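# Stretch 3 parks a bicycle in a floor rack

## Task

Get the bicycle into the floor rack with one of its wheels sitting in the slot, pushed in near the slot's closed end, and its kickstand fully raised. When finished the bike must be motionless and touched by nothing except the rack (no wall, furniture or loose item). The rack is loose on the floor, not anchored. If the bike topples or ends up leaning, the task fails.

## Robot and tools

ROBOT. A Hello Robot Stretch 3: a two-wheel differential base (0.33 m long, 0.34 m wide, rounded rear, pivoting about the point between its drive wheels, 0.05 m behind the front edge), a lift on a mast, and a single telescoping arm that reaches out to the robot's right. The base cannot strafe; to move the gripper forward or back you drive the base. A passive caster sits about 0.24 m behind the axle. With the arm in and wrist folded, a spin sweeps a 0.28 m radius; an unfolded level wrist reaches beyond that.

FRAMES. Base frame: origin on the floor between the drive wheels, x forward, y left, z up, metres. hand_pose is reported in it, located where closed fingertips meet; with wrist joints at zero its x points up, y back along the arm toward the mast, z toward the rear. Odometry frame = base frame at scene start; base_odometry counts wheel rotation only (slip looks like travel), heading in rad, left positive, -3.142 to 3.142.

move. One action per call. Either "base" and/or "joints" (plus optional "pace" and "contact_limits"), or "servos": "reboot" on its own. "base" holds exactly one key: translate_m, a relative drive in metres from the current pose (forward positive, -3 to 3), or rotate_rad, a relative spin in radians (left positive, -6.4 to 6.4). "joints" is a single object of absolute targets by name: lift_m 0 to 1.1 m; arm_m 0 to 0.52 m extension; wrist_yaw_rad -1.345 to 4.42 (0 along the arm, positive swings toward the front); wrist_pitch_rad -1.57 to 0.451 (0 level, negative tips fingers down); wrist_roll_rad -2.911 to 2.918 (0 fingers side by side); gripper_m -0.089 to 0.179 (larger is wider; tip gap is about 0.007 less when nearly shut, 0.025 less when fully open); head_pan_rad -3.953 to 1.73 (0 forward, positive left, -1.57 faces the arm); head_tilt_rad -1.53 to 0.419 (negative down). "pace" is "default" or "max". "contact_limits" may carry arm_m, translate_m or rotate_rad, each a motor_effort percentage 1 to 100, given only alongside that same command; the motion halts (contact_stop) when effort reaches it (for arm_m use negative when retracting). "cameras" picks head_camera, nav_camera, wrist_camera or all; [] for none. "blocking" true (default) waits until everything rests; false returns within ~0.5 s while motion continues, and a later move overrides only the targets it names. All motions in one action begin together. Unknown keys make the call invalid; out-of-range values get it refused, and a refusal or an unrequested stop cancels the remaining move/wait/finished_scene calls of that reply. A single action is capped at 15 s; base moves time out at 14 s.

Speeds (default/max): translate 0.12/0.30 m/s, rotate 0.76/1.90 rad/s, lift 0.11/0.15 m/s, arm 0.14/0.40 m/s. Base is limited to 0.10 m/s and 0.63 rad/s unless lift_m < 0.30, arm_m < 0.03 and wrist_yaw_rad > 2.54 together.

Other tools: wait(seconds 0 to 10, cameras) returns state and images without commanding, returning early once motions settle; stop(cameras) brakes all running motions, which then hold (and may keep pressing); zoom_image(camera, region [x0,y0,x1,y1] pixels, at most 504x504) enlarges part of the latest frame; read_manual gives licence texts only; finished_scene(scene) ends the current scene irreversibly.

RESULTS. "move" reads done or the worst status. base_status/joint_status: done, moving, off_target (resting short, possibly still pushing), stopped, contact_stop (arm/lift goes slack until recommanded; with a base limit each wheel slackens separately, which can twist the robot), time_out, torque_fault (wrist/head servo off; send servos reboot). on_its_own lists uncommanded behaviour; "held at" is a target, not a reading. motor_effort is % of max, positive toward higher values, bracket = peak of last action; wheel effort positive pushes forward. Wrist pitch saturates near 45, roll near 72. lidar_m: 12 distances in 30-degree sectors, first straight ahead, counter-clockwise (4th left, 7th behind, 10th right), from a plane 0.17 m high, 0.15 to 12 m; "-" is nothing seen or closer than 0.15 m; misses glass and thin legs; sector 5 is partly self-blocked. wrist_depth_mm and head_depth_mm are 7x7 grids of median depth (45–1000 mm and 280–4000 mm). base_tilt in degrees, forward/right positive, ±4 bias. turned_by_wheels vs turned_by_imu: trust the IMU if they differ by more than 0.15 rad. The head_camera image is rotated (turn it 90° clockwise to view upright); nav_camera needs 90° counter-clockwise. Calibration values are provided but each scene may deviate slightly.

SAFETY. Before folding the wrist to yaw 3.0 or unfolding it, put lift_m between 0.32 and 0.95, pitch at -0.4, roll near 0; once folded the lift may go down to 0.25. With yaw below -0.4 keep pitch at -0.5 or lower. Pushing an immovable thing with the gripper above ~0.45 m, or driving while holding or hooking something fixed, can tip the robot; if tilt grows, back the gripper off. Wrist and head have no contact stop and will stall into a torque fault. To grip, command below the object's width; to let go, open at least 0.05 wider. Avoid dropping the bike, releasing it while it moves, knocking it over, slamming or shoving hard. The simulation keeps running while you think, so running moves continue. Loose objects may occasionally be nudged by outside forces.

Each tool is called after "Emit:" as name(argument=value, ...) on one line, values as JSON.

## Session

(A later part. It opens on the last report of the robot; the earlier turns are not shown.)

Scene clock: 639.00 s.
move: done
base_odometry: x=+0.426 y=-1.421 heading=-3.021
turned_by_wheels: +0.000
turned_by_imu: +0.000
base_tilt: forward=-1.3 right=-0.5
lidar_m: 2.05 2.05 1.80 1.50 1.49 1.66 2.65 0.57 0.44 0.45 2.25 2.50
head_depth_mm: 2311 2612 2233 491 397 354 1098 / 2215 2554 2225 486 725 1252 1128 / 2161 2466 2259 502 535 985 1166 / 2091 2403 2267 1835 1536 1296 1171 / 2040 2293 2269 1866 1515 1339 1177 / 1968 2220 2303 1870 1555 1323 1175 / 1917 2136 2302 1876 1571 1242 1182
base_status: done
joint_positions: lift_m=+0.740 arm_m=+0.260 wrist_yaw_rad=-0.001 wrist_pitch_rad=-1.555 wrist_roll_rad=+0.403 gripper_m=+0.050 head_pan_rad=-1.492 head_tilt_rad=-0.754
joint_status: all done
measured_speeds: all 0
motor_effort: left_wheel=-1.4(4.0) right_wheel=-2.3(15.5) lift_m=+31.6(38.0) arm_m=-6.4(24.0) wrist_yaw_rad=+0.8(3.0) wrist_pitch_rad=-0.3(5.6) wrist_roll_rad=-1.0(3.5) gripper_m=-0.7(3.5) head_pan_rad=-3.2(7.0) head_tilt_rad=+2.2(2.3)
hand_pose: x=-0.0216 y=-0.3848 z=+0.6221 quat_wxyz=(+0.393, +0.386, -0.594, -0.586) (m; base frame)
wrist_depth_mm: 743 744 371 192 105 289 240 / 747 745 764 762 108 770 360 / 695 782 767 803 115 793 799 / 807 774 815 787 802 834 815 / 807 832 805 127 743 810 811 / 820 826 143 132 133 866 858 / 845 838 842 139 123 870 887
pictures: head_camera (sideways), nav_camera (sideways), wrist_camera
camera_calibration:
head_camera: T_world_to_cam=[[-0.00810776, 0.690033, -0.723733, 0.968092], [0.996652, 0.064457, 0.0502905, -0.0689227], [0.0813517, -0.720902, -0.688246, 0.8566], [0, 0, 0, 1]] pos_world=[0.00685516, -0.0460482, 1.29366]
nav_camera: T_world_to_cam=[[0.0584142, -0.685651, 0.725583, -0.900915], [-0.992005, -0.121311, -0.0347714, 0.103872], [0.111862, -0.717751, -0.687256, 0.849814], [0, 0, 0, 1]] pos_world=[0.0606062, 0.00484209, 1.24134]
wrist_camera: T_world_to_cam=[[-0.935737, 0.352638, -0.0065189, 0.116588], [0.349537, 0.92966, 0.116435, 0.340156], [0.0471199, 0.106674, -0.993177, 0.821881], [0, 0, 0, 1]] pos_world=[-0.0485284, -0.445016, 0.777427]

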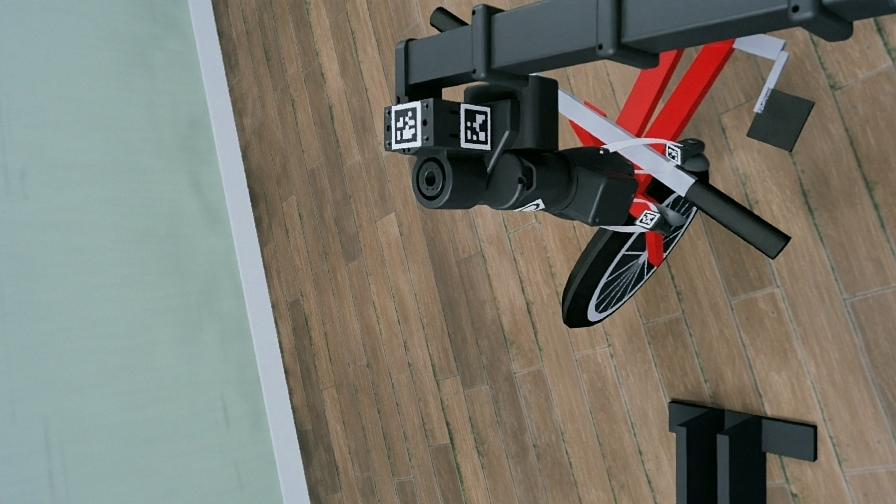

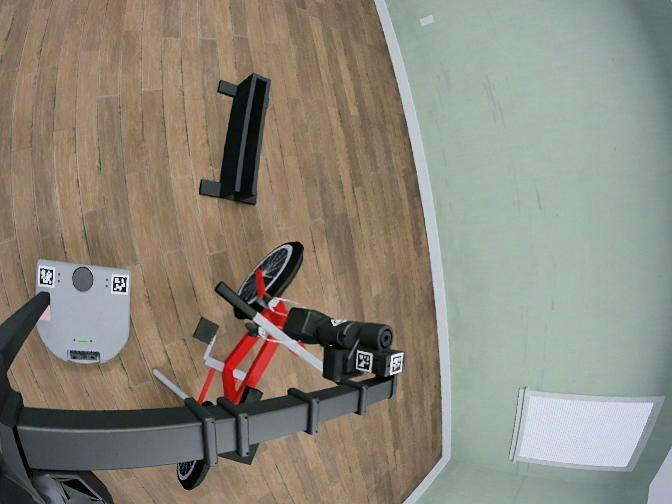

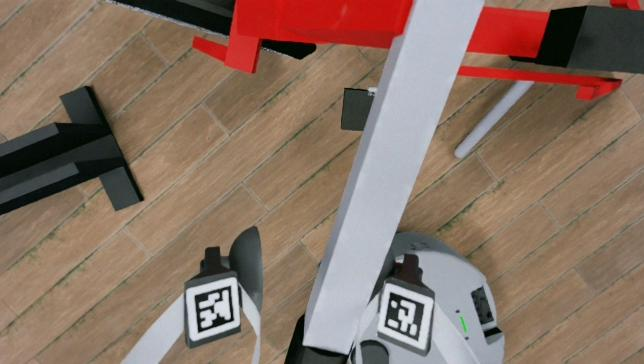

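Emit:
move(joints={"lift_m":0.93,"head_pan_rad":-1.3}, cameras=[])

Emit:
move(base={"translate_m":-0.11}, joints={"arm_m":0.39,"wrist_roll_rad":0.67,"gripper_m":0.1})

Scene clock: 646.67 s.
move: done
base_odometry: x=+0.426 y=-1.421 heading=-3.021
turned_by_wheels: +0.000
turned_by_imu: +0.000
base_tilt: forward=-1.3 right=-0.4
lidar_m: 2.06 2.04 1.80 1.50 1.49 1.66 2.65 0.56 0.44 0.45 0.58 2.50
head_depth_mm: 2095 355 360 420 1427 984 1141 / 2058 2338 2173 426 1466 1260 1142 / 2050 2297 2235 1827 1536 1286 1169 / 2024 2271 2285 1843 1541 1282 1168 / 2001 2248 2269 1855 1551 1332 1178 / 1966 2223 2302 1869 1559 1261 1182 / 1956 2215 2329 1856 1574 1292 1185
base_status: not commanded
joint_positions: lift_m=+0.930 arm_m=+0.260 wrist_yaw_rad=-0.001 wrist_pitch_rad=-1.556 wrist_roll_rad=+0.403 gripper_m=+0.050 head_pan_rad=-1.308 head_tilt_rad=-0.754
joint_status: all done
measured_speeds: all 0
motor_effort: left_wheel=-1.0(1.5) right_wheel=-2.1(2.5) lift_m=+33.6(39.2) arm_m=+14.1(16.8) wrist_yaw_rad=+0.8(2.0) wrist_pitch_rad=+0.0(0.4) wrist_roll_rad=-1.2(1.4) gripper_m=-0.3(1.2) head_pan_rad=+4.1(5.9) head_tilt_rad=+1.9(2.5)
hand_pose: x=-0.0216 y=-0.3846 z=+0.8121 quat_wxyz=(+0.393, +0.387, -0.594, -0.586) (m; base frame)
wrist_depth_mm: 912 919 944 949 962 974 918 / 945 973 717 339 495 434 432 / 955 969 975 997 964 977 459 / 983 962 998 993 - - - / - - - - 867 - - / - - 143 - 147 - - / - - - - 125 - -
pictures: none
No camera images: "cameras" was empty.

Scene clock: 648.87 s.
move: done
base_odometry: x=+0.535 y=-1.408 heading=-3.021
turned_by_wheels: +0.000
turned_by_imu: +0.000
base_tilt: forward=-1.3 right=-0.5
lidar_m: 2.16 2.15 1.75 1.47 1.46 1.62 2.57 0.53 0.44 0.41 0.61 2.55
head_depth_mm: 2062 452 513 1705 1522 1049 1120 / 2118 2405 2051 1751 1529 1000 1103 / 2094 2357 2217 1762 1004 1269 1147 / 2068 2336 2270 1845 1544 1283 1175 / 2015 2321 2277 1845 1542 1284 1179 / 2000 2271 2289 1844 1559 1313 1180 / 1983 2239 2318 1870 1579 1290 1183
base_status: done
joint_positions: lift_m=+0.930 arm_m=+0.390 wrist_yaw_rad=-0.001 wrist_pitch_rad=-1.555 wrist_roll_rad=+0.666 gripper_m=+0.100 head_pan_rad=-1.308 head_tilt_rad=-0.754
joint_status: all done
measured_speeds: all 0
motor_effort: left_wheel=-0.3(6.4) right_wheel=-2.6(6.7) lift_m=+32.7(34.5) arm_m=+15.3(24.7) wrist_yaw_rad=+1.1(2.1) wrist_pitch_rad=-0.1(0.3) wrist_roll_rad=+1.3(2.3) gripper_m=+0.7(79.7) head_pan_rad=+3.4(4.6) head_tilt_rad=+1.4(2.7)
hand_pose: x=-0.0216 y=-0.5147 z=+0.8121 quat_wxyz=(+0.311, +0.306, -0.641, -0.631) (m; base frame)
wrist_depth_mm: 937 934 926 926 947 988 953 / 942 929 955 993 971 940 977 / 953 947 952 993 781 435 981 / 955 976 587 500 499 454 - / - 237 395 - - - - / - 122 297 347 144 937 - / - 122 - - 914 899 -
pictures: head_camera (sideways), nav_camera (sideways), wrist_camera
camera_calibration:
head_camera: T_world_to_cam=[[-0.134026, 0.676928, -0.723744, 0.968875], [0.968105, 0.245445, 0.0502907, -0.0687489], [0.211682, -0.69392, -0.688233, 0.855789], [0, 0, 0, 1]] pos_world=[0.0152547, -0.0451355, 1.29366]
nav_camera: T_world_to_cam=[[0.182685, -0.66343, 0.725594, -0.901689], [-0.95315, -0.300492, -0.0347706, 0.103634], [0.241103, -0.685248, -0.687244, 0.84901], [0, 0, 0, 1]] pos_world=[0.0588046, 0.014717, 1.24134]
wrist_camera: T_world_to_cam=[[-0.81189, 0.583727, -0.00987997, 0.287976], [0.578696, 0.806898, 0.118433, 0.37892], [0.0771045, 0.0904368, -0.992913, 1.01651], [0, 0, 0, 1]] pos_world=[-0.0638531, -0.56578, 0.967279]

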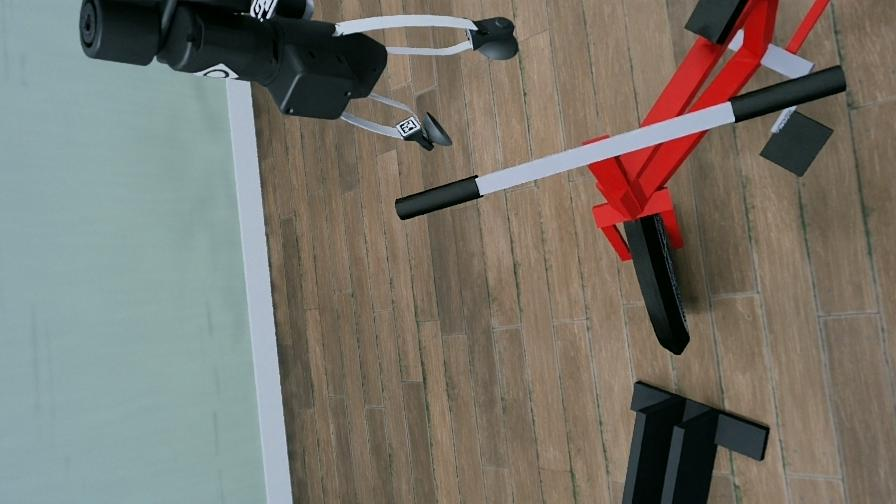

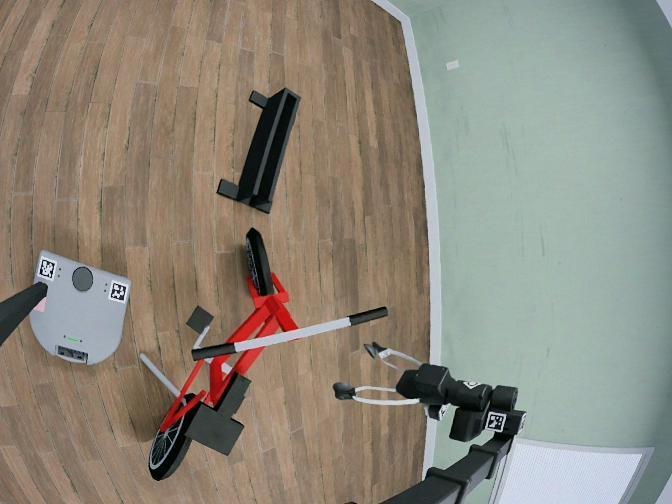

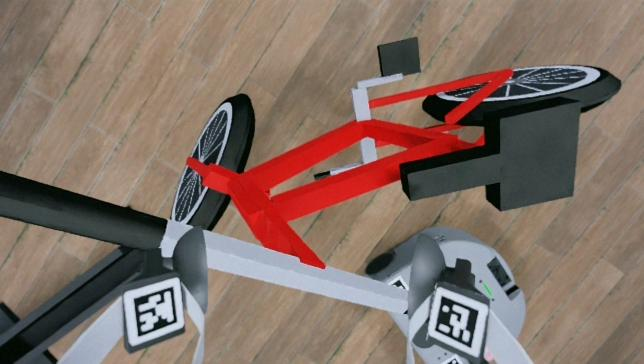

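Emit:
zoom_image(camera="head_camera", region=[560, 180, 860, 504])

Scaled by 1.556 from the camera's 896x504 image, which has a finer 1280x720 frame.

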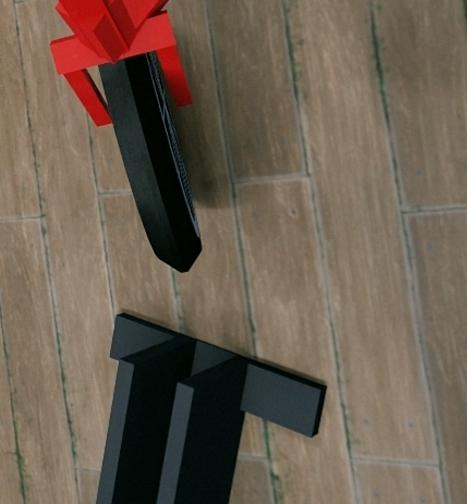

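Emit:
move(base={"translate_m":0.027}, joints={"arm_m":0.35,"wrist_roll_rad":-0.45})

Scene clock: 678.50 s.
move: done
base_odometry: x=+0.508 y=-1.411 heading=-3.021
turned_by_wheels: +0.000
turned_by_imu: +0.000
base_tilt: forward=-1.4 right=-0.4
lidar_m: 2.13 2.12 1.77 1.47 1.47 1.63 2.60 0.54 0.45 0.42 0.62 2.53
head_depth_mm: 2082 417 452 1744 1516 1035 1103 / 2110 2366 528 1727 1493 992 1124 / 2061 2340 2271 1770 1531 1280 1164 / 2038 2315 2237 1829 1545 1287 1169 / 2018 2271 2272 1831 1556 1307 1173 / 1996 2254 2288 1862 1561 1291 1178 / 1989 2210 2333 1872 1566 1299 1181
base_status: done
joint_positions: lift_m=+0.930 arm_m=+0.350 wrist_yaw_rad=-0.001 wrist_pitch_rad=-1.555 wrist_roll_rad=-0.445 gripper_m=+0.100 head_pan_rad=-1.308 head_tilt_rad=-0.754
joint_status: all done
measured_speeds: all 0
motor_effort: left_wheel=+3.0(6.2) right_wheel=+2.2(5.3) lift_m=+31.2(32.7) arm_m=-14.7(24.8) wrist_yaw_rad=+0.1(1.9) wrist_pitch_rad=+0.0(0.3) wrist_roll_rad=-2.2(2.7) gripper_m=+0.2(1.2) head_pan_rad=+3.8(4.6) head_tilt_rad=+2.0(2.6)
hand_pose: x=-0.0216 y=-0.4749 z=+0.8121 quat_wxyz=(+0.602, +0.593, -0.380, -0.375) (m; base frame)
wrist_depth_mm: 940 930 937 937 961 921 951 / 973 972 951 680 969 992 975 / 961 970 956 597 955 977 983 / - - - 476 759 - - / - - - - 574 - - / - 123 871 - 143 - - / - 122 880 - 130 457 -
pictures: head_camera (sideways), nav_camera (sideways), wrist_camera
camera_calibration:
head_camera: T_world_to_cam=[[-0.134034, 0.676922, -0.723748, 0.968881], [0.968102, 0.245458, 0.0502908, -0.068749], [0.211693, -0.693921, -0.688229, 0.855783], [0, 0, 0, 1]] pos_world=[0.0152553, -0.0451354, 1.29366]
nav_camera: T_world_to_cam=[[0.182693, -0.663423, 0.725598, -0.901694], [-0.953146, -0.300505, -0.0347704, 0.103634], [0.241114, -0.685249, -0.687239, 0.849004], [0, 0, 0, 1]] pos_world=[0.0588045, 0.0147173, 1.24134]
wrist_camera: T_world_to_cam=[[-0.88372, -0.467981, 0.00576512, -0.24892], [-0.464115, 0.877874, 0.118045, 0.358349], [-0.0603038, 0.101643, -0.992992, 1.01534], [0, 0, 0, 1]] pos_world=[0.00756831, -0.534277, 0.967355]

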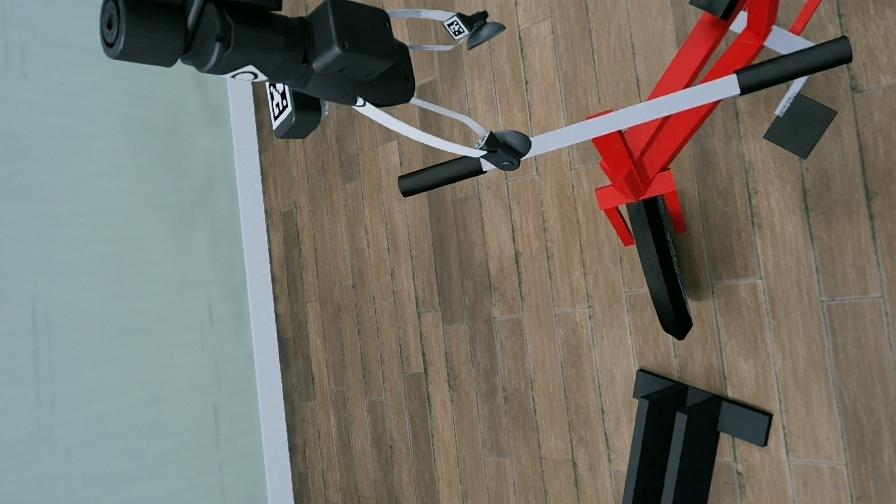

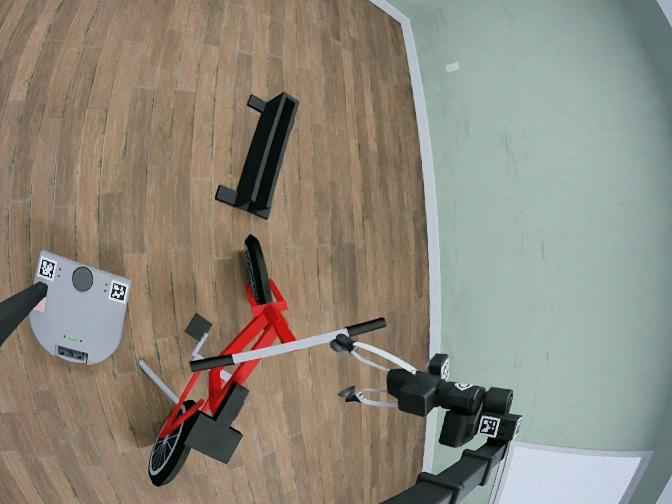

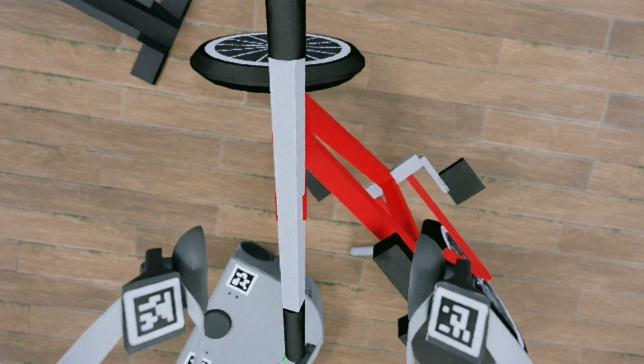

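Emit:
move(base={"translate_m":0.015}, joints={"arm_m":0.33,"wrist_roll_rad":-0.47,"lift_m":0.84}, cameras=["wrist_camera"])

Scene clock: 687.57 s.
move: done
base_odometry: x=+0.493 y=-1.413 heading=-3.021
turned_by_wheels: +0.000
turned_by_imu: +0.000
base_tilt: forward=-1.3 right=-0.4
lidar_m: 2.12 2.11 1.77 1.48 1.47 1.64 2.60 0.55 0.46 0.42 0.61 2.52
head_depth_mm: 2110 2391 458 510 1485 1027 1106 / 2103 2397 2174 559 1460 1017 1125 / 2067 2339 2258 1777 1503 1284 1173 / 2035 2311 2241 1846 1545 1278 1176 / 2024 2290 2295 1858 1557 1313 1177 / 2012 2250 2281 1868 1566 1293 1180 / 1962 2232 2328 1864 1564 1299 1185
base_status: done
joint_positions: lift_m=+0.840 arm_m=+0.330 wrist_yaw_rad=-0.001 wrist_pitch_rad=-1.555 wrist_roll_rad=-0.465 gripper_m=+0.100 head_pan_rad=-1.308 head_tilt_rad=-0.754
joint_status: all done
measured_speeds: all 0
motor_effort: left_wheel=+2.9(6.3) right_wheel=+2.0(4.9) lift_m=+18.7(28.8) arm_m=-14.2(21.7) wrist_yaw_rad=-0.4(1.7) wrist_pitch_rad=+0.0(0.3) wrist_roll_rad=-1.5(2.9) gripper_m=+0.5(1.3) head_pan_rad=+3.9(4.5) head_tilt_rad=+2.1(2.6)
hand_pose: x=-0.0216 y=-0.4549 z=+0.7221 quat_wxyz=(+0.606, +0.597, -0.374, -0.369) (m; base frame)
wrist_depth_mm: 835 856 836 152 863 864 864 / 847 833 874 165 863 894 880 / 866 891 890 189 890 900 911 / 872 891 878 208 679 886 909 / 935 897 899 227 527 939 949 / 928 122 775 942 144 933 984 / 946 122 805 950 404 364 968
pictures: wrist_camera
camera_calibration:
wrist_camera: T_world_to_cam=[[-0.87404, -0.485817, 0.0060238, -0.24713], [-0.481798, 0.868274, 0.118203, 0.346553], [-0.0626551, 0.100411, -0.992971, 0.923311], [0, 0, 0, 1]] pos_world=[0.0088167, -0.513674, 0.877347]

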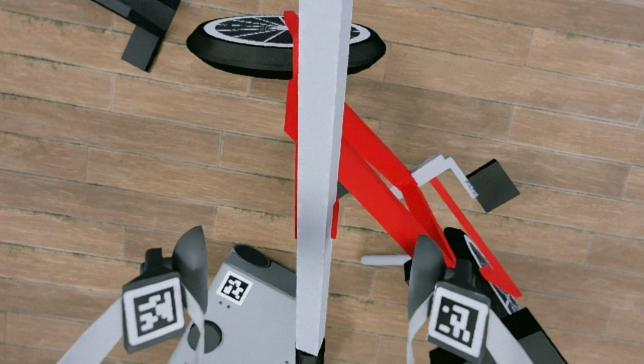

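Emit:
move(joints={"arm_m":0.345,"lift_m":0.785}, cameras=["wrist_camera"])

Scene clock: 692.63 s.
move: done
base_odometry: x=+0.493 y=-1.413 heading=-3.021
turned_by_wheels: +0.000
turned_by_imu: +0.000
base_tilt: forward=-1.3 right=-0.4
lidar_m: 2.12 2.11 1.77 1.48 1.47 1.63 2.61 0.55 0.46 0.42 0.61 2.51
head_depth_mm: 2112 2399 505 529 1485 1025 1100 / 2090 2351 2232 588 836 1016 1132 / 2059 2356 2249 1731 1509 1282 1172 / 2028 2323 2254 1847 1543 1287 1174 / 2005 2303 2259 1858 1557 1316 1183 / 1995 2240 2283 1877 1573 1292 1185 / 1956 2228 2302 1859 1560 1302 1180
base_status: not commanded
joint_positions: lift_m=+0.785 arm_m=+0.345 wrist_yaw_rad=-0.001 wrist_pitch_rad=-1.555 wrist_roll_rad=-0.465 gripper_m=+0.100 head_pan_rad=-1.308 head_tilt_rad=-0.754
joint_status: all done
measured_speeds: all 0
motor_effort: left_wheel=+2.2(2.8) right_wheel=+1.9(2.1) lift_m=+18.7(22.7) arm_m=+15.2(23.7) wrist_yaw_rad=+0.6(2.1) wrist_pitch_rad=+0.0(0.3) wrist_roll_rad=-1.8(2.1) gripper_m=+0.1(1.1) head_pan_rad=+3.8(4.6) head_tilt_rad=+1.4(2.3)
hand_pose: x=-0.0216 y=-0.4700 z=+0.6671 quat_wxyz=(+0.606, +0.597, -0.374, -0.369) (m; base frame)
wrist_depth_mm: 788 796 589 100 816 811 819 / 802 825 809 110 823 827 821 / 802 837 820 129 824 832 829 / 846 824 865 137 643 827 847 / 849 879 873 150 360 847 920 / 869 122 706 193 143 896 912 / 889 122 709 903 325 120 937
pictures: wrist_camera
camera_calibration:
wrist_camera: T_world_to_cam=[[-0.874017, -0.485858, 0.00603722, -0.254121], [-0.481839, 0.868254, 0.11818, 0.366096], [-0.0626606, 0.100382, -0.992974, 0.870193], [0, 0, 0, 1]] pos_world=[0.0088196, -0.528683, 0.822348]

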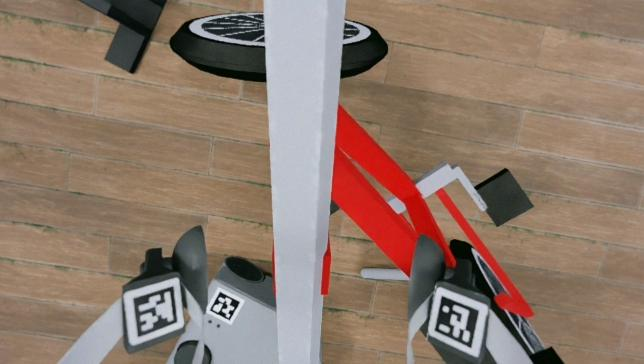

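Emit:
move(joints={"lift_m":0.772}, cameras=[])

Emit:
move(joints={"gripper_m":-0.04})

Scene clock: 695.17 s.
move: done
base_odometry: x=+0.493 y=-1.413 heading=-3.021
turned_by_wheels: +0.000
turned_by_imu: +0.000
base_tilt: forward=-1.3 right=-0.5
lidar_m: 2.12 2.11 1.77 1.48 1.47 1.63 2.61 0.54 0.46 0.42 0.61 2.53
head_depth_mm: 2108 2411 518 529 1497 1024 1102 / 2082 2358 2218 588 735 1019 1118 / 2045 2334 2252 1741 1546 1277 1167 / 2048 2325 2239 1856 1548 1282 1170 / 2019 2301 2279 1854 1557 1314 1177 / 2000 2256 2298 1872 1563 1290 1189 / 1962 2221 2296 1851 1572 1298 1189
base_status: not commanded
joint_positions: lift_m=+0.772 arm_m=+0.345 wrist_yaw_rad=-0.001 wrist_pitch_rad=-1.555 wrist_roll_rad=-0.465 gripper_m=+0.100 head_pan_rad=-1.308 head_tilt_rad=-0.754
joint_status: all done
measured_speeds: all 0
motor_effort: left_wheel=+2.6(2.8) right_wheel=+1.9(2.2) lift_m=+19.4(20.6) arm_m=+13.1(14.2) wrist_yaw_rad=+1.1(2.0) wrist_pitch_rad=+0.0(0.2) wrist_roll_rad=-1.8(2.3) gripper_m=+0.0(0.9) head_pan_rad=+4.0(4.3) head_tilt_rad=+1.6(2.6)
hand_pose: x=-0.0216 y=-0.4700 z=+0.6541 quat_wxyz=(+0.606, +0.597, -0.374, -0.369) (m; base frame)
wrist_depth_mm: 763 768 - 92 781 788 821 / 796 783 791 105 799 807 815 / 817 805 797 107 819 844 842 / 809 840 858 127 611 839 845 / 827 829 844 136 343 875 865 / 846 122 156 843 143 860 865 / 883 122 706 888 312 119 893
pictures: none
No camera images: "cameras" was empty.

Scene clock: 697.10 s.
move: done
base_odometry: x=+0.493 y=-1.413 heading=-3.021
turned_by_wheels: +0.000
turned_by_imu: +0.000
base_tilt: forward=-1.3 right=-0.4
lidar_m: 2.12 2.11 1.77 1.48 1.47 1.63 2.61 0.54 0.46 0.42 0.61 2.52
head_depth_mm: 2105 2417 518 529 1499 1022 1105 / 2102 2369 2226 588 713 1248 1123 / 2071 2364 2248 1771 1536 1278 1171 / 2059 2300 2265 1848 1530 1279 1174 / 2021 2282 2274 1862 1554 1319 1171 / 1988 2243 2293 1867 1564 1282 1174 / 1967 2228 2303 1867 1574 1290 1183
base_status: not commanded
joint_positions: lift_m=+0.772 arm_m=+0.345 wrist_yaw_rad=-0.001 wrist_pitch_rad=-1.554 wrist_roll_rad=-0.465 gripper_m=-0.039 head_pan_rad=-1.308 head_tilt_rad=-0.754
joint_status: all done
measured_speeds: all 0
motor_effort: left_wheel=+2.3(2.9) right_wheel=-2.3(2.6) lift_m=+31.6(31.6) arm_m=+10.9(13.4) wrist_yaw_rad=+0.8(2.1) wrist_pitch_rad=-0.3(0.7) wrist_roll_rad=-1.8(2.2) gripper_m=-18.9(97.6) head_pan_rad=+3.5(4.5) head_tilt_rad=+2.1(2.3)
hand_pose: x=-0.0216 y=-0.4703 z=+0.6540 quat_wxyz=(+0.607, +0.596, -0.374, -0.369) (m; base frame)
wrist_depth_mm: 786 767 - 89 783 799 810 / 776 800 794 103 810 801 833 / 818 828 816 106 823 834 825 / 853 799 818 120 627 821 866 / 844 828 834 131 341 847 863 / 853 856 127 136 357 905 886 / 879 911 122 162 298 398 916
pictures: head_camera (sideways), nav_camera (sideways), wrist_camera
camera_calibration:
head_camera: T_world_to_cam=[[-0.13404, 0.676917, -0.723752, 0.968886], [0.968099, 0.245469, 0.0502909, -0.0687491], [0.211702, -0.693923, -0.688225, 0.855778], [0, 0, 0, 1]] pos_world=[0.0152559, -0.0451353, 1.29366]
nav_camera: T_world_to_cam=[[0.182699, -0.663417, 0.725602, -0.901699], [-0.953143, -0.300516, -0.0347701, 0.103633], [0.241122, -0.68525, -0.687235, 0.848999], [0, 0, 0, 1]] pos_world=[0.0588044, 0.0147176, 1.24134]
wrist_camera: T_world_to_cam=[[-0.874016, -0.48585, 0.00677944, -0.254714], [-0.48184, 0.868433, 0.116856, 0.368935], [-0.0626619, 0.0988674, -0.993126, 0.856601], [0, 0, 0, 1]] pos_world=[0.00881949, -0.528838, 0.809327]

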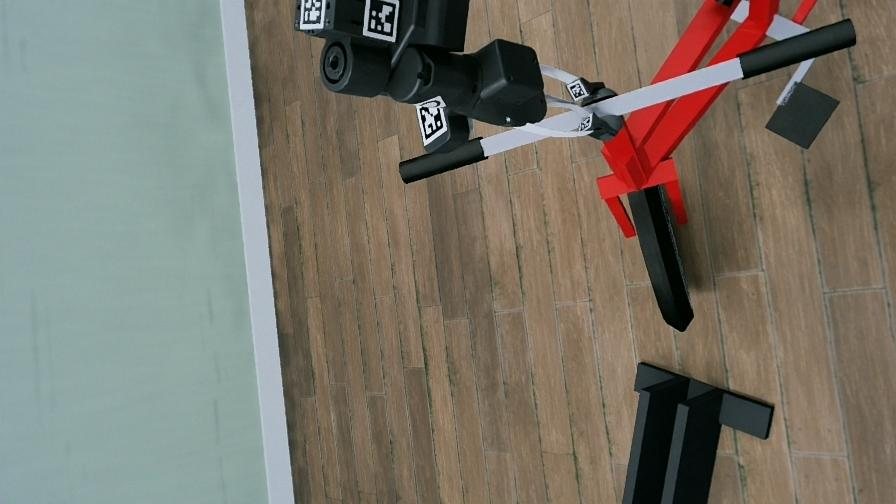

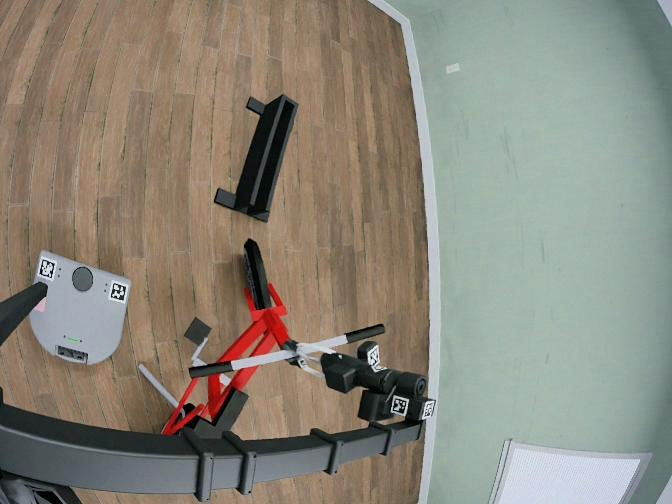

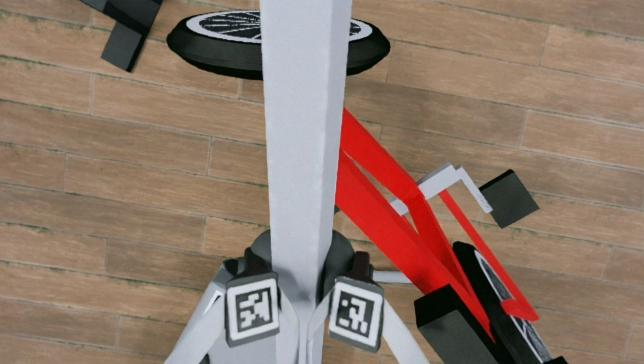

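Emit:
move(base={"translate_m":-0.015}, joints={"arm_m":0.39,"wrist_roll_rad":-0.3,"lift_m":0.785}, cameras=[])

Emit:
move(base={"translate_m":-0.015}, joints={"arm_m":0.43,"wrist_roll_rad":-0.15,"lift_m":0.797})

Scene clock: 701.83 s.
move: contact_stop
base_odometry: x=+0.508 y=-1.411 heading=-3.021
turned_by_wheels: +0.000
turned_by_imu: -0.028
base_tilt: forward=-1.4 right=-0.5
lidar_m: 2.14 2.13 1.80 1.48 1.46 1.60 2.49 0.59 0.47 0.42 0.64 2.50
head_depth_mm: 2153 2455 537 687 1524 996 1128 / 2113 2412 2175 655 790 1256 1125 / 2098 2368 2250 1818 1537 1293 1166 / 2080 2337 2267 1841 1546 1292 1166 / 2012 2291 2282 1847 1554 1313 1175 / 2002 2212 2319 1853 1554 1304 1176 / 1982 2239 2315 1866 1566 1276 1184
base_status: done
joint_positions: lift_m=+0.786 arm_m=+0.390 wrist_yaw_rad=+0.001 wrist_pitch_rad=-1.557 wrist_roll_rad=-0.304 gripper_m=-0.039 head_pan_rad=-1.308 head_tilt_rad=-0.754
joint_status: lift_m contact_stop (moved +0.014 of +0.013); the others done
measured_speeds: translate_m=+0.000 rotate_rad=+0.000 lift_m=+0.001 arm_m=+0.000 wrist_yaw_rad=+0.000 wrist_pitch_rad=+0.000 wrist_roll_rad=+0.000 head_pan_rad=+0.000 head_tilt_rad=+0.000
on_its_own: lift_m is slack since a contact_stop
motor_effort: left_wheel=-5.8(9.5) right_wheel=+7.9(9.2) lift_m=+25.4(43.0) arm_m=+22.1(28.5) wrist_yaw_rad=-1.6(2.2) wrist_pitch_rad=+0.4(0.6) wrist_roll_rad=+1.2(3.8) gripper_m=-14.3(19.1) head_pan_rad=+3.8(4.4) head_tilt_rad=+1.3(2.1)
hand_pose: x=-0.0216 y=-0.5143 z=+0.6679 quat_wxyz=(+0.574, +0.566, -0.421, -0.416) (m; base frame)
wrist_depth_mm: 674 792 100 97 787 809 833 / 813 796 - 105 808 818 817 / 833 838 827 123 845 863 841 / 826 818 850 137 619 889 860 / 875 860 897 142 357 904 903 / 876 889 128 132 379 565 903 / 894 908 122 173 900 319 903
pictures: none
No camera images: "cameras" was empty.

not run: a stop that you did not command came earlier in this reply.

Emit:
move(base={"translate_m":-0.015}, joints={"arm_m":0.42,"wrist_roll_rad":-0.15,"lift_m":0.79})

Scene clock: 705.17 s.
move: done
base_odometry: x=+0.523 y=-1.409 heading=-3.021
turned_by_wheels: +0.000
turned_by_imu: -0.002
base_tilt: forward=-1.4 right=-0.5
lidar_m: 2.16 2.14 1.79 1.47 1.46 1.60 2.48 0.59 0.49 0.42 0.66 2.50
head_depth_mm: 2169 2412 554 1766 1526 862 1140 / 2111 2408 2161 770 834 1261 1123 / 2109 2367 2252 1836 1533 1301 1167 / 2060 2344 2273 1836 1543 1306 1170 / 2049 2307 2277 1838 1552 1305 1178 / 1998 2252 2321 1871 1564 1325 1175 / 1959 2234 2325 1867 1570 1276 1187
base_status: done
joint_positions: lift_m=+0.790 arm_m=+0.420 wrist_yaw_rad=+0.002 wrist_pitch_rad=-1.557 wrist_roll_rad=-0.158 gripper_m=-0.039 head_pan_rad=-1.308 head_tilt_rad=-0.754
joint_status: all done
measured_speeds: all 0
motor_effort: left_wheel=-4.7(9.9) right_wheel=+5.6(6.7) lift_m=+12.6(37.8) arm_m=+21.4(27.0) wrist_yaw_rad=-1.6(2.5) wrist_pitch_rad=+0.4(0.5) wrist_roll_rad=+2.7(4.7) gripper_m=-14.6(14.9) head_pan_rad=+3.9(4.7) head_tilt_rad=+2.1(2.4)
hand_pose: x=-0.0216 y=-0.5444 z=+0.6723 quat_wxyz=(+0.542, +0.535, -0.461, -0.456) (m; base frame)
wrist_depth_mm: 782 795 97 804 812 825 818 / 805 825 - 808 838 834 827 / 821 837 118 492 822 860 864 / 837 845 828 306 632 850 854 / 855 846 883 140 365 872 895 / 880 898 128 130 904 332 893 / 915 913 122 129 920 320 316
pictures: head_camera (sideways), nav_camera (sideways), wrist_camera
camera_calibration:
head_camera: T_world_to_cam=[[-0.134054, 0.67691, -0.723756, 0.96889], [0.968094, 0.24549, 0.050291, -0.0687491], [0.211718, -0.693922, -0.688221, 0.855773], [0, 0, 0, 1]] pos_world=[0.0152568, -0.0451352, 1.29366]
nav_camera: T_world_to_cam=[[0.182712, -0.66341, 0.725606, -0.901704], [-0.953136, -0.300537, -0.0347699, 0.103633], [0.241138, -0.685248, -0.687232, 0.848994], [0, 0, 0, 1]] pos_world=[0.0588042, 0.0147184, 1.24134]
wrist_camera: T_world_to_cam=[[-0.979461, -0.201627, 0.00140963, -0.134836], [-0.200044, 0.972602, 0.118439, 0.492789], [-0.0252514, 0.115724, -0.99296, 0.891924], [0, 0, 0, 1]] pos_world=[-0.0109642, -0.609691, 0.82747]

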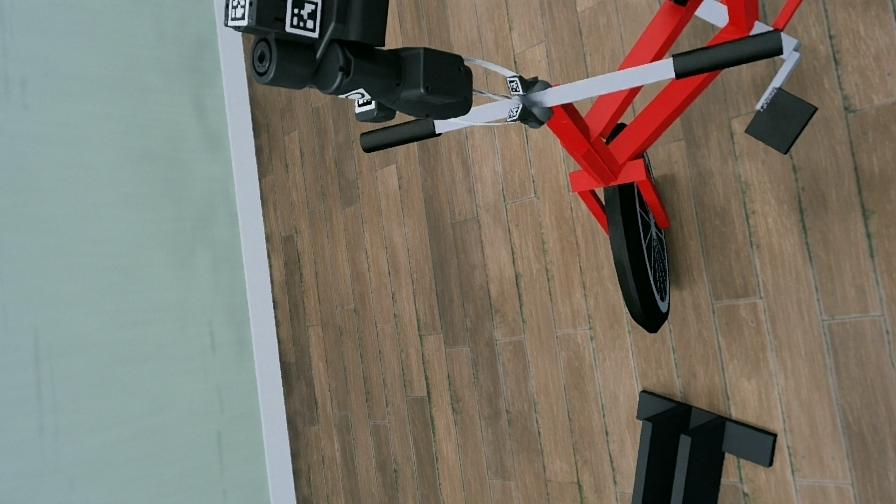

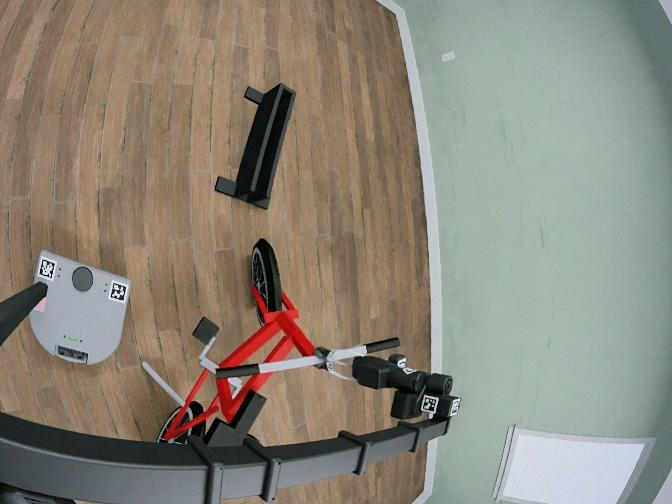

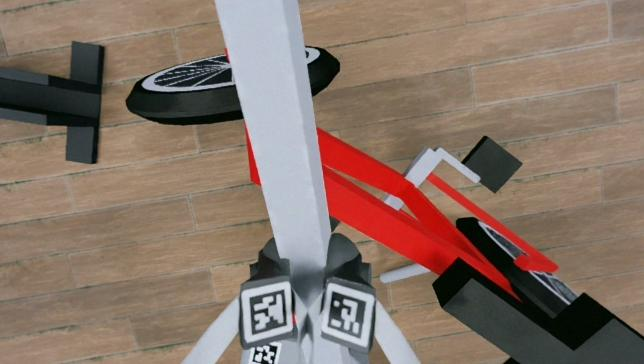

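Emit:
move(base={"translate_m":-0.01}, joints={"arm_m":0.45,"wrist_roll_rad":0.0,"lift_m":0.798}, cameras=[])

Emit:
move(base={"translate_m":-0.01}, joints={"arm_m":0.475,"wrist_roll_rad":0.15,"lift_m":0.803})

Scene clock: 710.47 s.
move: done
base_odometry: x=+0.533 y=-1.408 heading=-3.021
turned_by_wheels: +0.000
turned_by_imu: +0.000
base_tilt: forward=-1.3 right=-0.5
lidar_m: 2.17 2.15 1.79 1.47 1.46 1.59 2.47 0.60 0.51 0.64 0.67 2.50
head_depth_mm: 2163 2378 577 1754 1532 993 1144 / 2160 2412 2118 781 888 1268 1142 / 2092 2382 2227 1829 1129 1321 1171 / 2055 2352 2268 1851 1558 1309 1170 / 2015 2290 2309 1844 1560 1316 1174 / 2000 2264 2300 1868 1551 1342 1180 / 1974 2203 2312 1865 1562 1273 1179
base_status: done
joint_positions: lift_m=+0.798 arm_m=+0.450 wrist_yaw_rad=+0.004 wrist_pitch_rad=-1.557 wrist_roll_rad=-0.014 gripper_m=-0.039 head_pan_rad=-1.308 head_tilt_rad=-0.754
joint_status: all done
measured_speeds: all 0
motor_effort: left_wheel=-1.3(7.7) right_wheel=+1.2(6.8) lift_m=+23.4(37.2) arm_m=+17.6(24.4) wrist_yaw_rad=-3.8(4.5) wrist_pitch_rad=+0.2(0.5) wrist_roll_rad=+4.3(6.5) gripper_m=-13.8(14.6) head_pan_rad=+3.5(4.3) head_tilt_rad=+1.8(2.4)
hand_pose: x=-0.0217 y=-0.5745 z=+0.6802 quat_wxyz=(+0.508, +0.501, -0.499, -0.492) (m; base frame)
wrist_depth_mm: 809 823 104 834 810 834 823 / 804 832 110 825 832 861 838 / 813 824 118 845 861 837 847 / 861 849 854 318 648 868 898 / 879 880 903 146 365 576 893 / 896 903 128 130 888 318 329 / 930 909 120 174 957 924 323
pictures: none
No camera images: "cameras" was empty.

Scene clock: 711.60 s.
move: done
base_odometry: x=+0.543 y=-1.407 heading=-3.021
turned_by_wheels: +0.000
turned_by_imu: +0.000
base_tilt: forward=-1.3 right=-0.5
lidar_m: 2.17 2.16 1.79 1.47 1.46 1.59 2.46 0.60 0.50 0.65 0.68 2.51
head_depth_mm: 2166 2307 595 1764 1520 1056 1143 / 2148 2401 2106 855 898 1269 1149 / 2092 2379 2252 1841 1098 1322 1170 / 2067 2340 2284 1836 1536 1306 1171 / 2030 2277 2298 1847 1556 1313 1180 / 2010 2294 2303 1844 1561 1335 1179 / 1979 2222 2308 1865 1567 1278 1183
base_status: done
joint_positions: lift_m=+0.803 arm_m=+0.475 wrist_yaw_rad=+0.006 wrist_pitch_rad=-1.556 wrist_roll_rad=+0.132 gripper_m=-0.039 head_pan_rad=-1.308 head_tilt_rad=-0.754
joint_status: all done
measured_speeds: all 0
motor_effort: left_wheel=+0.3(8.4) right_wheel=-0.9(8.4) lift_m=+28.1(41.8) arm_m=+17.3(27.5) wrist_yaw_rad=-6.1(6.7) wrist_pitch_rad=+0.2(0.5) wrist_roll_rad=+5.7(6.7) gripper_m=-13.9(14.7) head_pan_rad=+3.5(4.4) head_tilt_rad=+1.8(2.3)
hand_pose: x=-0.0218 y=-0.5996 z=+0.6852 quat_wxyz=(+0.471, +0.464, -0.534, -0.527) (m; base frame)
wrist_depth_mm: 806 - 121 828 818 821 826 / 813 821 117 841 824 829 863 / 823 819 123 834 843 837 903 / 832 887 137 331 649 861 904 / 902 896 874 149 366 398 725 / 898 914 127 130 894 320 321 / 900 922 121 179 929 931 324
pictures: head_camera (sideways), nav_camera (sideways), wrist_camera
camera_calibration:
head_camera: T_world_to_cam=[[-0.134052, 0.676898, -0.723767, 0.968906], [0.968093, 0.245493, 0.0502912, -0.0687495], [0.211722, -0.693933, -0.688209, 0.855757], [0, 0, 0, 1]] pos_world=[0.0152569, -0.0451353, 1.29366]
nav_camera: T_world_to_cam=[[0.18271, -0.663397, 0.725618, -0.901719], [-0.953136, -0.300539, -0.0347692, 0.103632], [0.241142, -0.685259, -0.687219, 0.848978], [0, 0, 0, 1]] pos_world=[0.0588044, 0.0147175, 1.24134]
wrist_camera: T_world_to_cam=[[-0.996586, 0.0825233, -0.00236879, 0.0264805], [0.0816793, 0.989755, 0.117105, 0.562231], [0.0120084, 0.116511, -0.993117, 0.91253], [0, 0, 0, 1]] pos_world=[-0.0304905, -0.664976, 0.840472]

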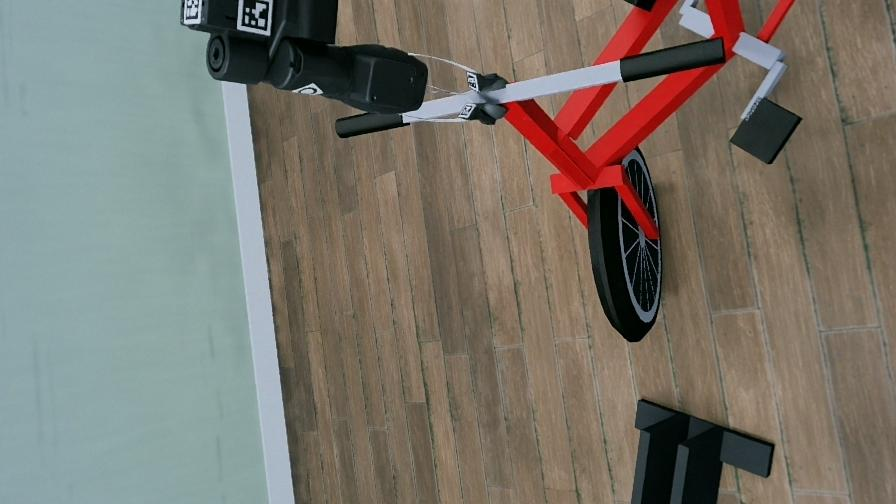

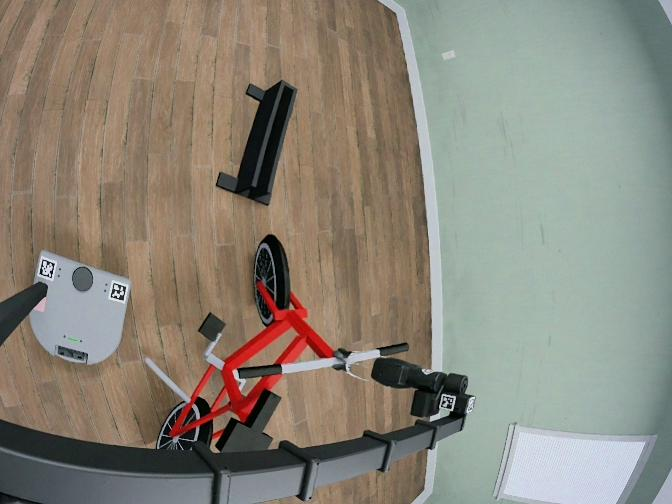

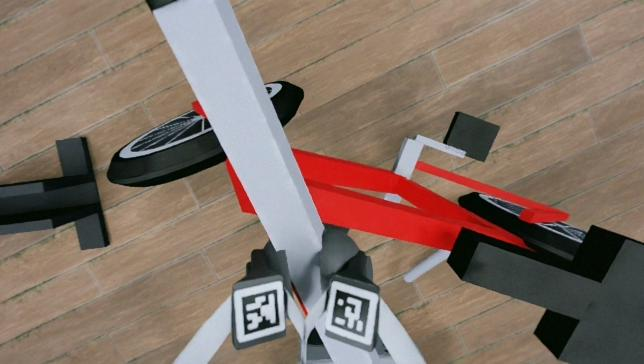

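Emit:
move(base={"rotate_rad":-0.08}, joints={"arm_m":0.48,"wrist_roll_rad":0.25,"lift_m":0.803}, cameras=[])

Emit:
move(base={"rotate_rad":-0.08}, joints={"arm_m":0.485,"wrist_roll_rad":0.35,"lift_m":0.805})

Scene clock: 725.83 s.
move: done
base_odometry: x=+0.543 y=-1.407 heading=-3.101
turned_by_wheels: -0.079
turned_by_imu: -0.078
base_tilt: forward=-1.3 right=-0.5
lidar_m: 2.20 2.16 1.90 1.48 1.47 1.54 2.23 0.62 0.51 0.68 0.69 2.43
head_depth_mm: 2259 2401 600 1772 1535 1072 1154 / 2213 2489 2046 792 901 1245 1146 / 2172 2447 2229 1843 1081 1307 1167 / 2096 2371 2249 1840 1547 1300 1170 / 2057 2309 2282 1841 1542 1335 1174 / 2008 2254 2309 1841 1557 1344 1176 / 1951 2230 2316 1871 1565 1289 1179
base_status: done
joint_positions: lift_m=+0.803 arm_m=+0.480 wrist_yaw_rad=+0.006 wrist_pitch_rad=-1.556 wrist_roll_rad=+0.235 gripper_m=-0.039 head_pan_rad=-1.308 head_tilt_rad=-0.754
joint_status: all done
measured_speeds: translate_m=+0.000 rotate_rad=+0.001 lift_m=+0.000 arm_m=+0.000 wrist_yaw_rad=+0.000 wrist_pitch_rad=+0.000 wrist_roll_rad=+0.000 head_pan_rad=+0.000 head_tilt_rad=+0.000
motor_effort: left_wheel=+5.9(12.5) right_wheel=-10.3(20.2) lift_m=+22.1(22.1) arm_m=+13.4(21.1) wrist_yaw_rad=-5.3(7.9) wrist_pitch_rad=+0.1(0.6) wrist_roll_rad=+4.4(8.3) gripper_m=-13.1(15.4) head_pan_rad=+3.4(4.6) head_tilt_rad=+1.3(2.4)
hand_pose: x=-0.0218 y=-0.6046 z=+0.6851 quat_wxyz=(+0.443, +0.436, -0.558, -0.550) (m; base frame)
wrist_depth_mm: 814 - 805 816 825 819 811 / 826 815 122 817 843 831 857 / 841 841 127 824 858 870 865 / 867 856 137 463 605 669 883 / 855 856 149 157 798 311 312 / 903 892 128 142 941 906 316 / 920 919 123 168 783 970 946
pictures: none
No camera images: "cameras" was empty.

Scene clock: 727.20 s.
move: off_target
base_odometry: x=+0.543 y=-1.407 heading=+3.103
turned_by_wheels: -0.080
turned_by_imu: -0.078
base_tilt: forward=-1.3 right=-0.5
lidar_m: 2.24 2.16 2.05 1.51 1.46 1.51 2.05 0.65 0.53 0.67 0.69 2.37
head_depth_mm: 2369 596 607 1754 1521 1136 1159 / 2276 2577 2157 825 924 1076 1161 / 2198 2525 2242 1831 1070 1310 1167 / 2132 2451 2252 1833 1223 1306 1173 / 2084 2327 2286 1845 1551 1335 1174 / 2016 2248 2288 1872 1571 1354 1179 / 1977 2206 2301 1873 1560 1323 1189
base_status: done
joint_positions: lift_m=+0.805 arm_m=+0.485 wrist_yaw_rad=+0.006 wrist_pitch_rad=-1.556 wrist_roll_rad=+0.330 gripper_m=-0.039 head_pan_rad=-1.308 head_tilt_rad=-0.754
joint_status: wrist_roll_rad off_target (ended at +0.330, target +0.350); the others done
measured_speeds: translate_m=+0.000 rotate_rad=-0.002 lift_m=+0.000 arm_m=+0.000 wrist_yaw_rad=+0.000 wrist_pitch_rad=+0.000 wrist_roll_rad=+0.000 head_pan_rad=+0.000 head_tilt_rad=+0.000
motor_effort: left_wheel=+9.3(14.1) right_wheel=-12.7(22.0) lift_m=+30.7(39.0) arm_m=+7.9(21.8) wrist_yaw_rad=-5.1(11.0) wrist_pitch_rad=+0.2(0.4) wrist_roll_rad=+6.6(8.5) gripper_m=-13.1(16.4) head_pan_rad=+3.6(4.5) head_tilt_rad=+2.1(2.8)
hand_pose: x=-0.0218 y=-0.6096 z=+0.6872 quat_wxyz=(+0.416, +0.410, -0.578, -0.570) (m; base frame)
wrist_depth_mm: 826 822 802 804 818 802 821 / 832 820 127 843 830 834 873 / 844 828 133 856 850 866 877 / 877 849 140 489 368 388 303 / 909 880 155 157 904 312 314 / 894 903 127 142 902 918 347 / 920 914 124 170 749 933 920
pictures: head_camera (sideways), nav_camera (sideways), wrist_camera
camera_calibration:
head_camera: T_world_to_cam=[[-0.134051, 0.676896, -0.72377, 0.968908], [0.968093, 0.245493, 0.0502913, -0.0687495], [0.211722, -0.693935, -0.688207, 0.855754], [0, 0, 0, 1]] pos_world=[0.0152569, -0.0451353, 1.29366]
nav_camera: T_world_to_cam=[[0.182709, -0.663395, 0.72562, -0.901722], [-0.953136, -0.300539, -0.0347691, 0.103632], [0.241143, -0.685261, -0.687217, 0.848975], [0, 0, 0, 1]] pos_world=[0.0588045, 0.0147173, 1.24134]
wrist_camera: T_world_to_cam=[[-0.960971, 0.276602, -0.00511842, 0.148278], [0.274121, 0.954518, 0.117272, 0.554533], [0.0373233, 0.111292, -0.993087, 0.913001], [0, 0, 0, 1]] pos_world=[-0.043594, -0.671936, 0.842417]

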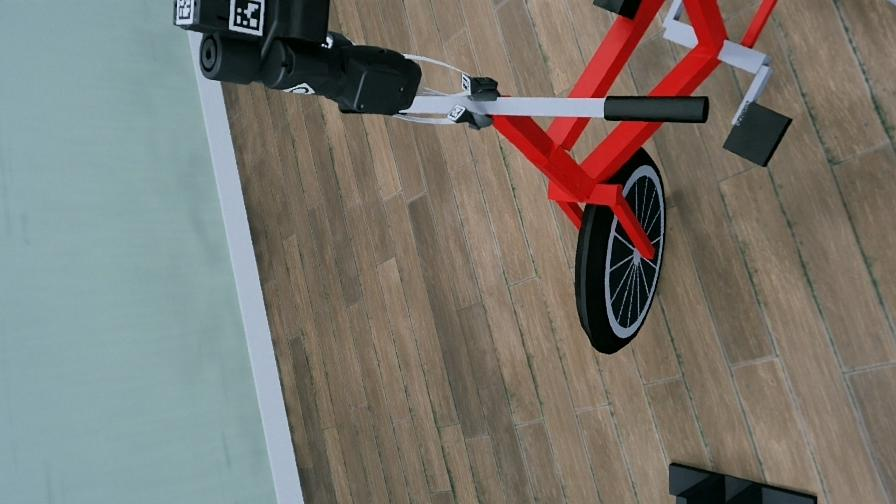

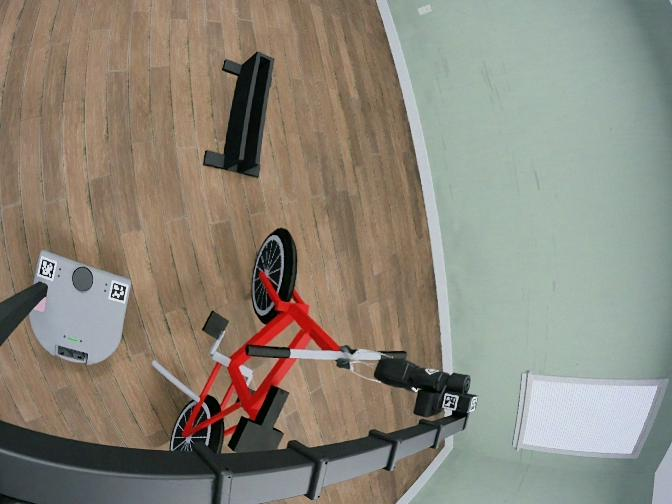

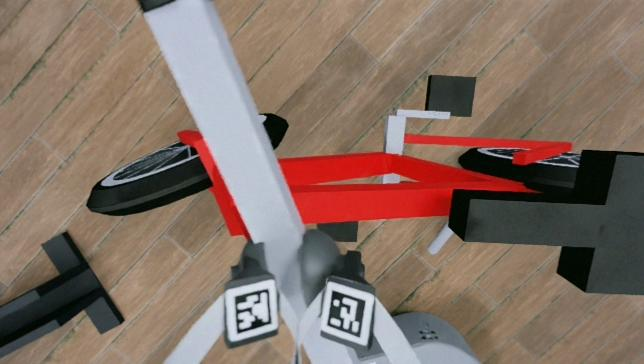

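Emit:
move(base={"translate_m":-0.08}, joints={"wrist_roll_rad":0.45,"lift_m":0.807}, contact_limits={"translate_m":35})

Scene clock: 731.87 s.
move: done
base_odometry: x=+0.623 y=-1.410 heading=+3.103
turned_by_wheels: +0.000
turned_by_imu: +0.000
base_tilt: forward=-1.3 right=-0.4
lidar_m: 2.32 2.22 2.00 1.47 1.42 1.46 1.98 0.62 0.51 0.66 0.69 2.41
head_depth_mm: 2401 595 607 1769 1533 1118 1161 / 2338 2600 2149 1686 903 1058 1145 / 2247 2517 2251 1822 1098 1302 1167 / 2189 2482 2274 1831 1243 1304 1175 / 2112 2405 2269 1850 1513 1342 1174 / 2058 2314 2290 1853 1566 1351 1177 / 2008 2252 2317 1871 1574 1346 1184
base_status: done
joint_positions: lift_m=+0.807 arm_m=+0.485 wrist_yaw_rad=+0.008 wrist_pitch_rad=-1.556 wrist_roll_rad=+0.432 gripper_m=-0.039 head_pan_rad=-1.308 head_tilt_rad=-0.754
joint_status: all done
measured_speeds: all 0
motor_effort: left_wheel=+2.5(8.0) right_wheel=-6.2(13.3) lift_m=+31.8(38.3) arm_m=-10.9(12.8) wrist_yaw_rad=-6.6(8.1) wrist_pitch_rad=+0.1(0.3) wrist_roll_rad=+6.0(8.0) gripper_m=-13.8(14.5) head_pan_rad=+3.6(4.6) head_tilt_rad=+1.8(2.4)
contact_limits: translate_m 35 (maximum 100)
hand_pose: x=-0.0218 y=-0.6095 z=+0.6892 quat_wxyz=(+0.386, +0.381, -0.598, -0.590) (m; base frame)
wrist_depth_mm: 817 811 125 825 816 845 827 / 845 837 130 842 826 863 843 / 839 835 139 851 864 855 868 / 857 740 359 336 368 334 307 / 882 898 901 153 924 334 316 / 883 907 127 130 874 944 945 / 921 915 123 171 764 965 952
pictures: head_camera (sideways), nav_camera (sideways), wrist_camera
camera_calibration:
head_camera: T_world_to_cam=[[-0.134051, 0.676896, -0.72377, 0.968908], [0.968093, 0.245493, 0.0502913, -0.0687495], [0.211722, -0.693935, -0.688207, 0.855754], [0, 0, 0, 1]] pos_world=[0.0152569, -0.0451353, 1.29366]
nav_camera: T_world_to_cam=[[0.182709, -0.663395, 0.72562, -0.901722], [-0.953136, -0.300539, -0.0347691, 0.103632], [0.241143, -0.685261, -0.687217, 0.848975], [0, 0, 0, 1]] pos_world=[0.0588045, 0.0147173, 1.24134]
wrist_camera: T_world_to_cam=[[-0.928262, 0.37187, -0.0064754, 0.207961], [0.368585, 0.922114, 0.11769, 0.536266], [0.0497363, 0.10686, -0.993029, 0.912507], [0, 0, 0, 1]] pos_world=[-0.0500018, -0.669343, 0.84438]

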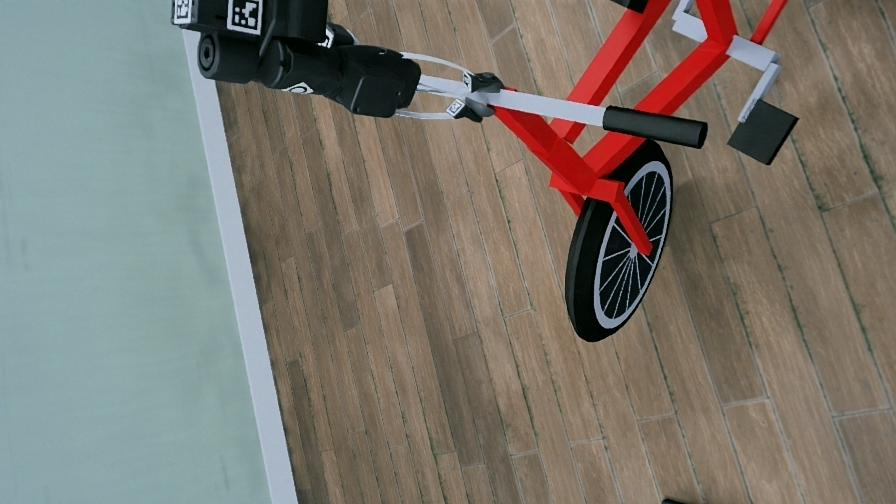

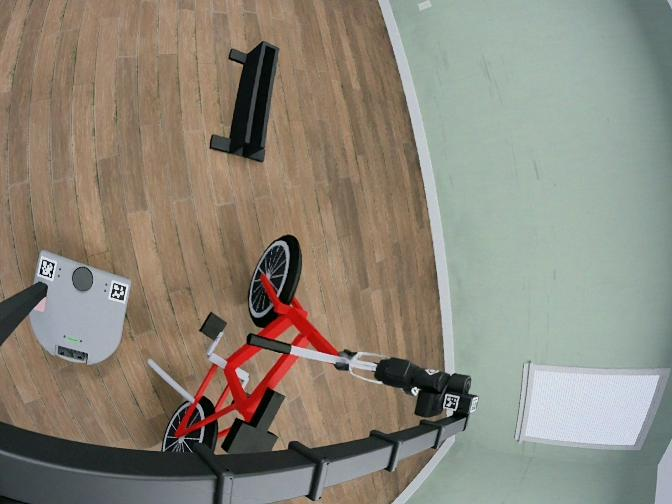

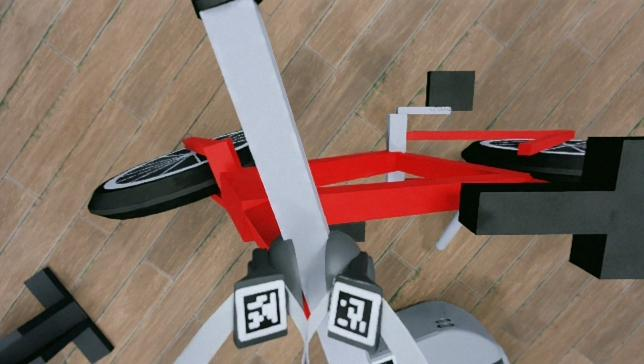

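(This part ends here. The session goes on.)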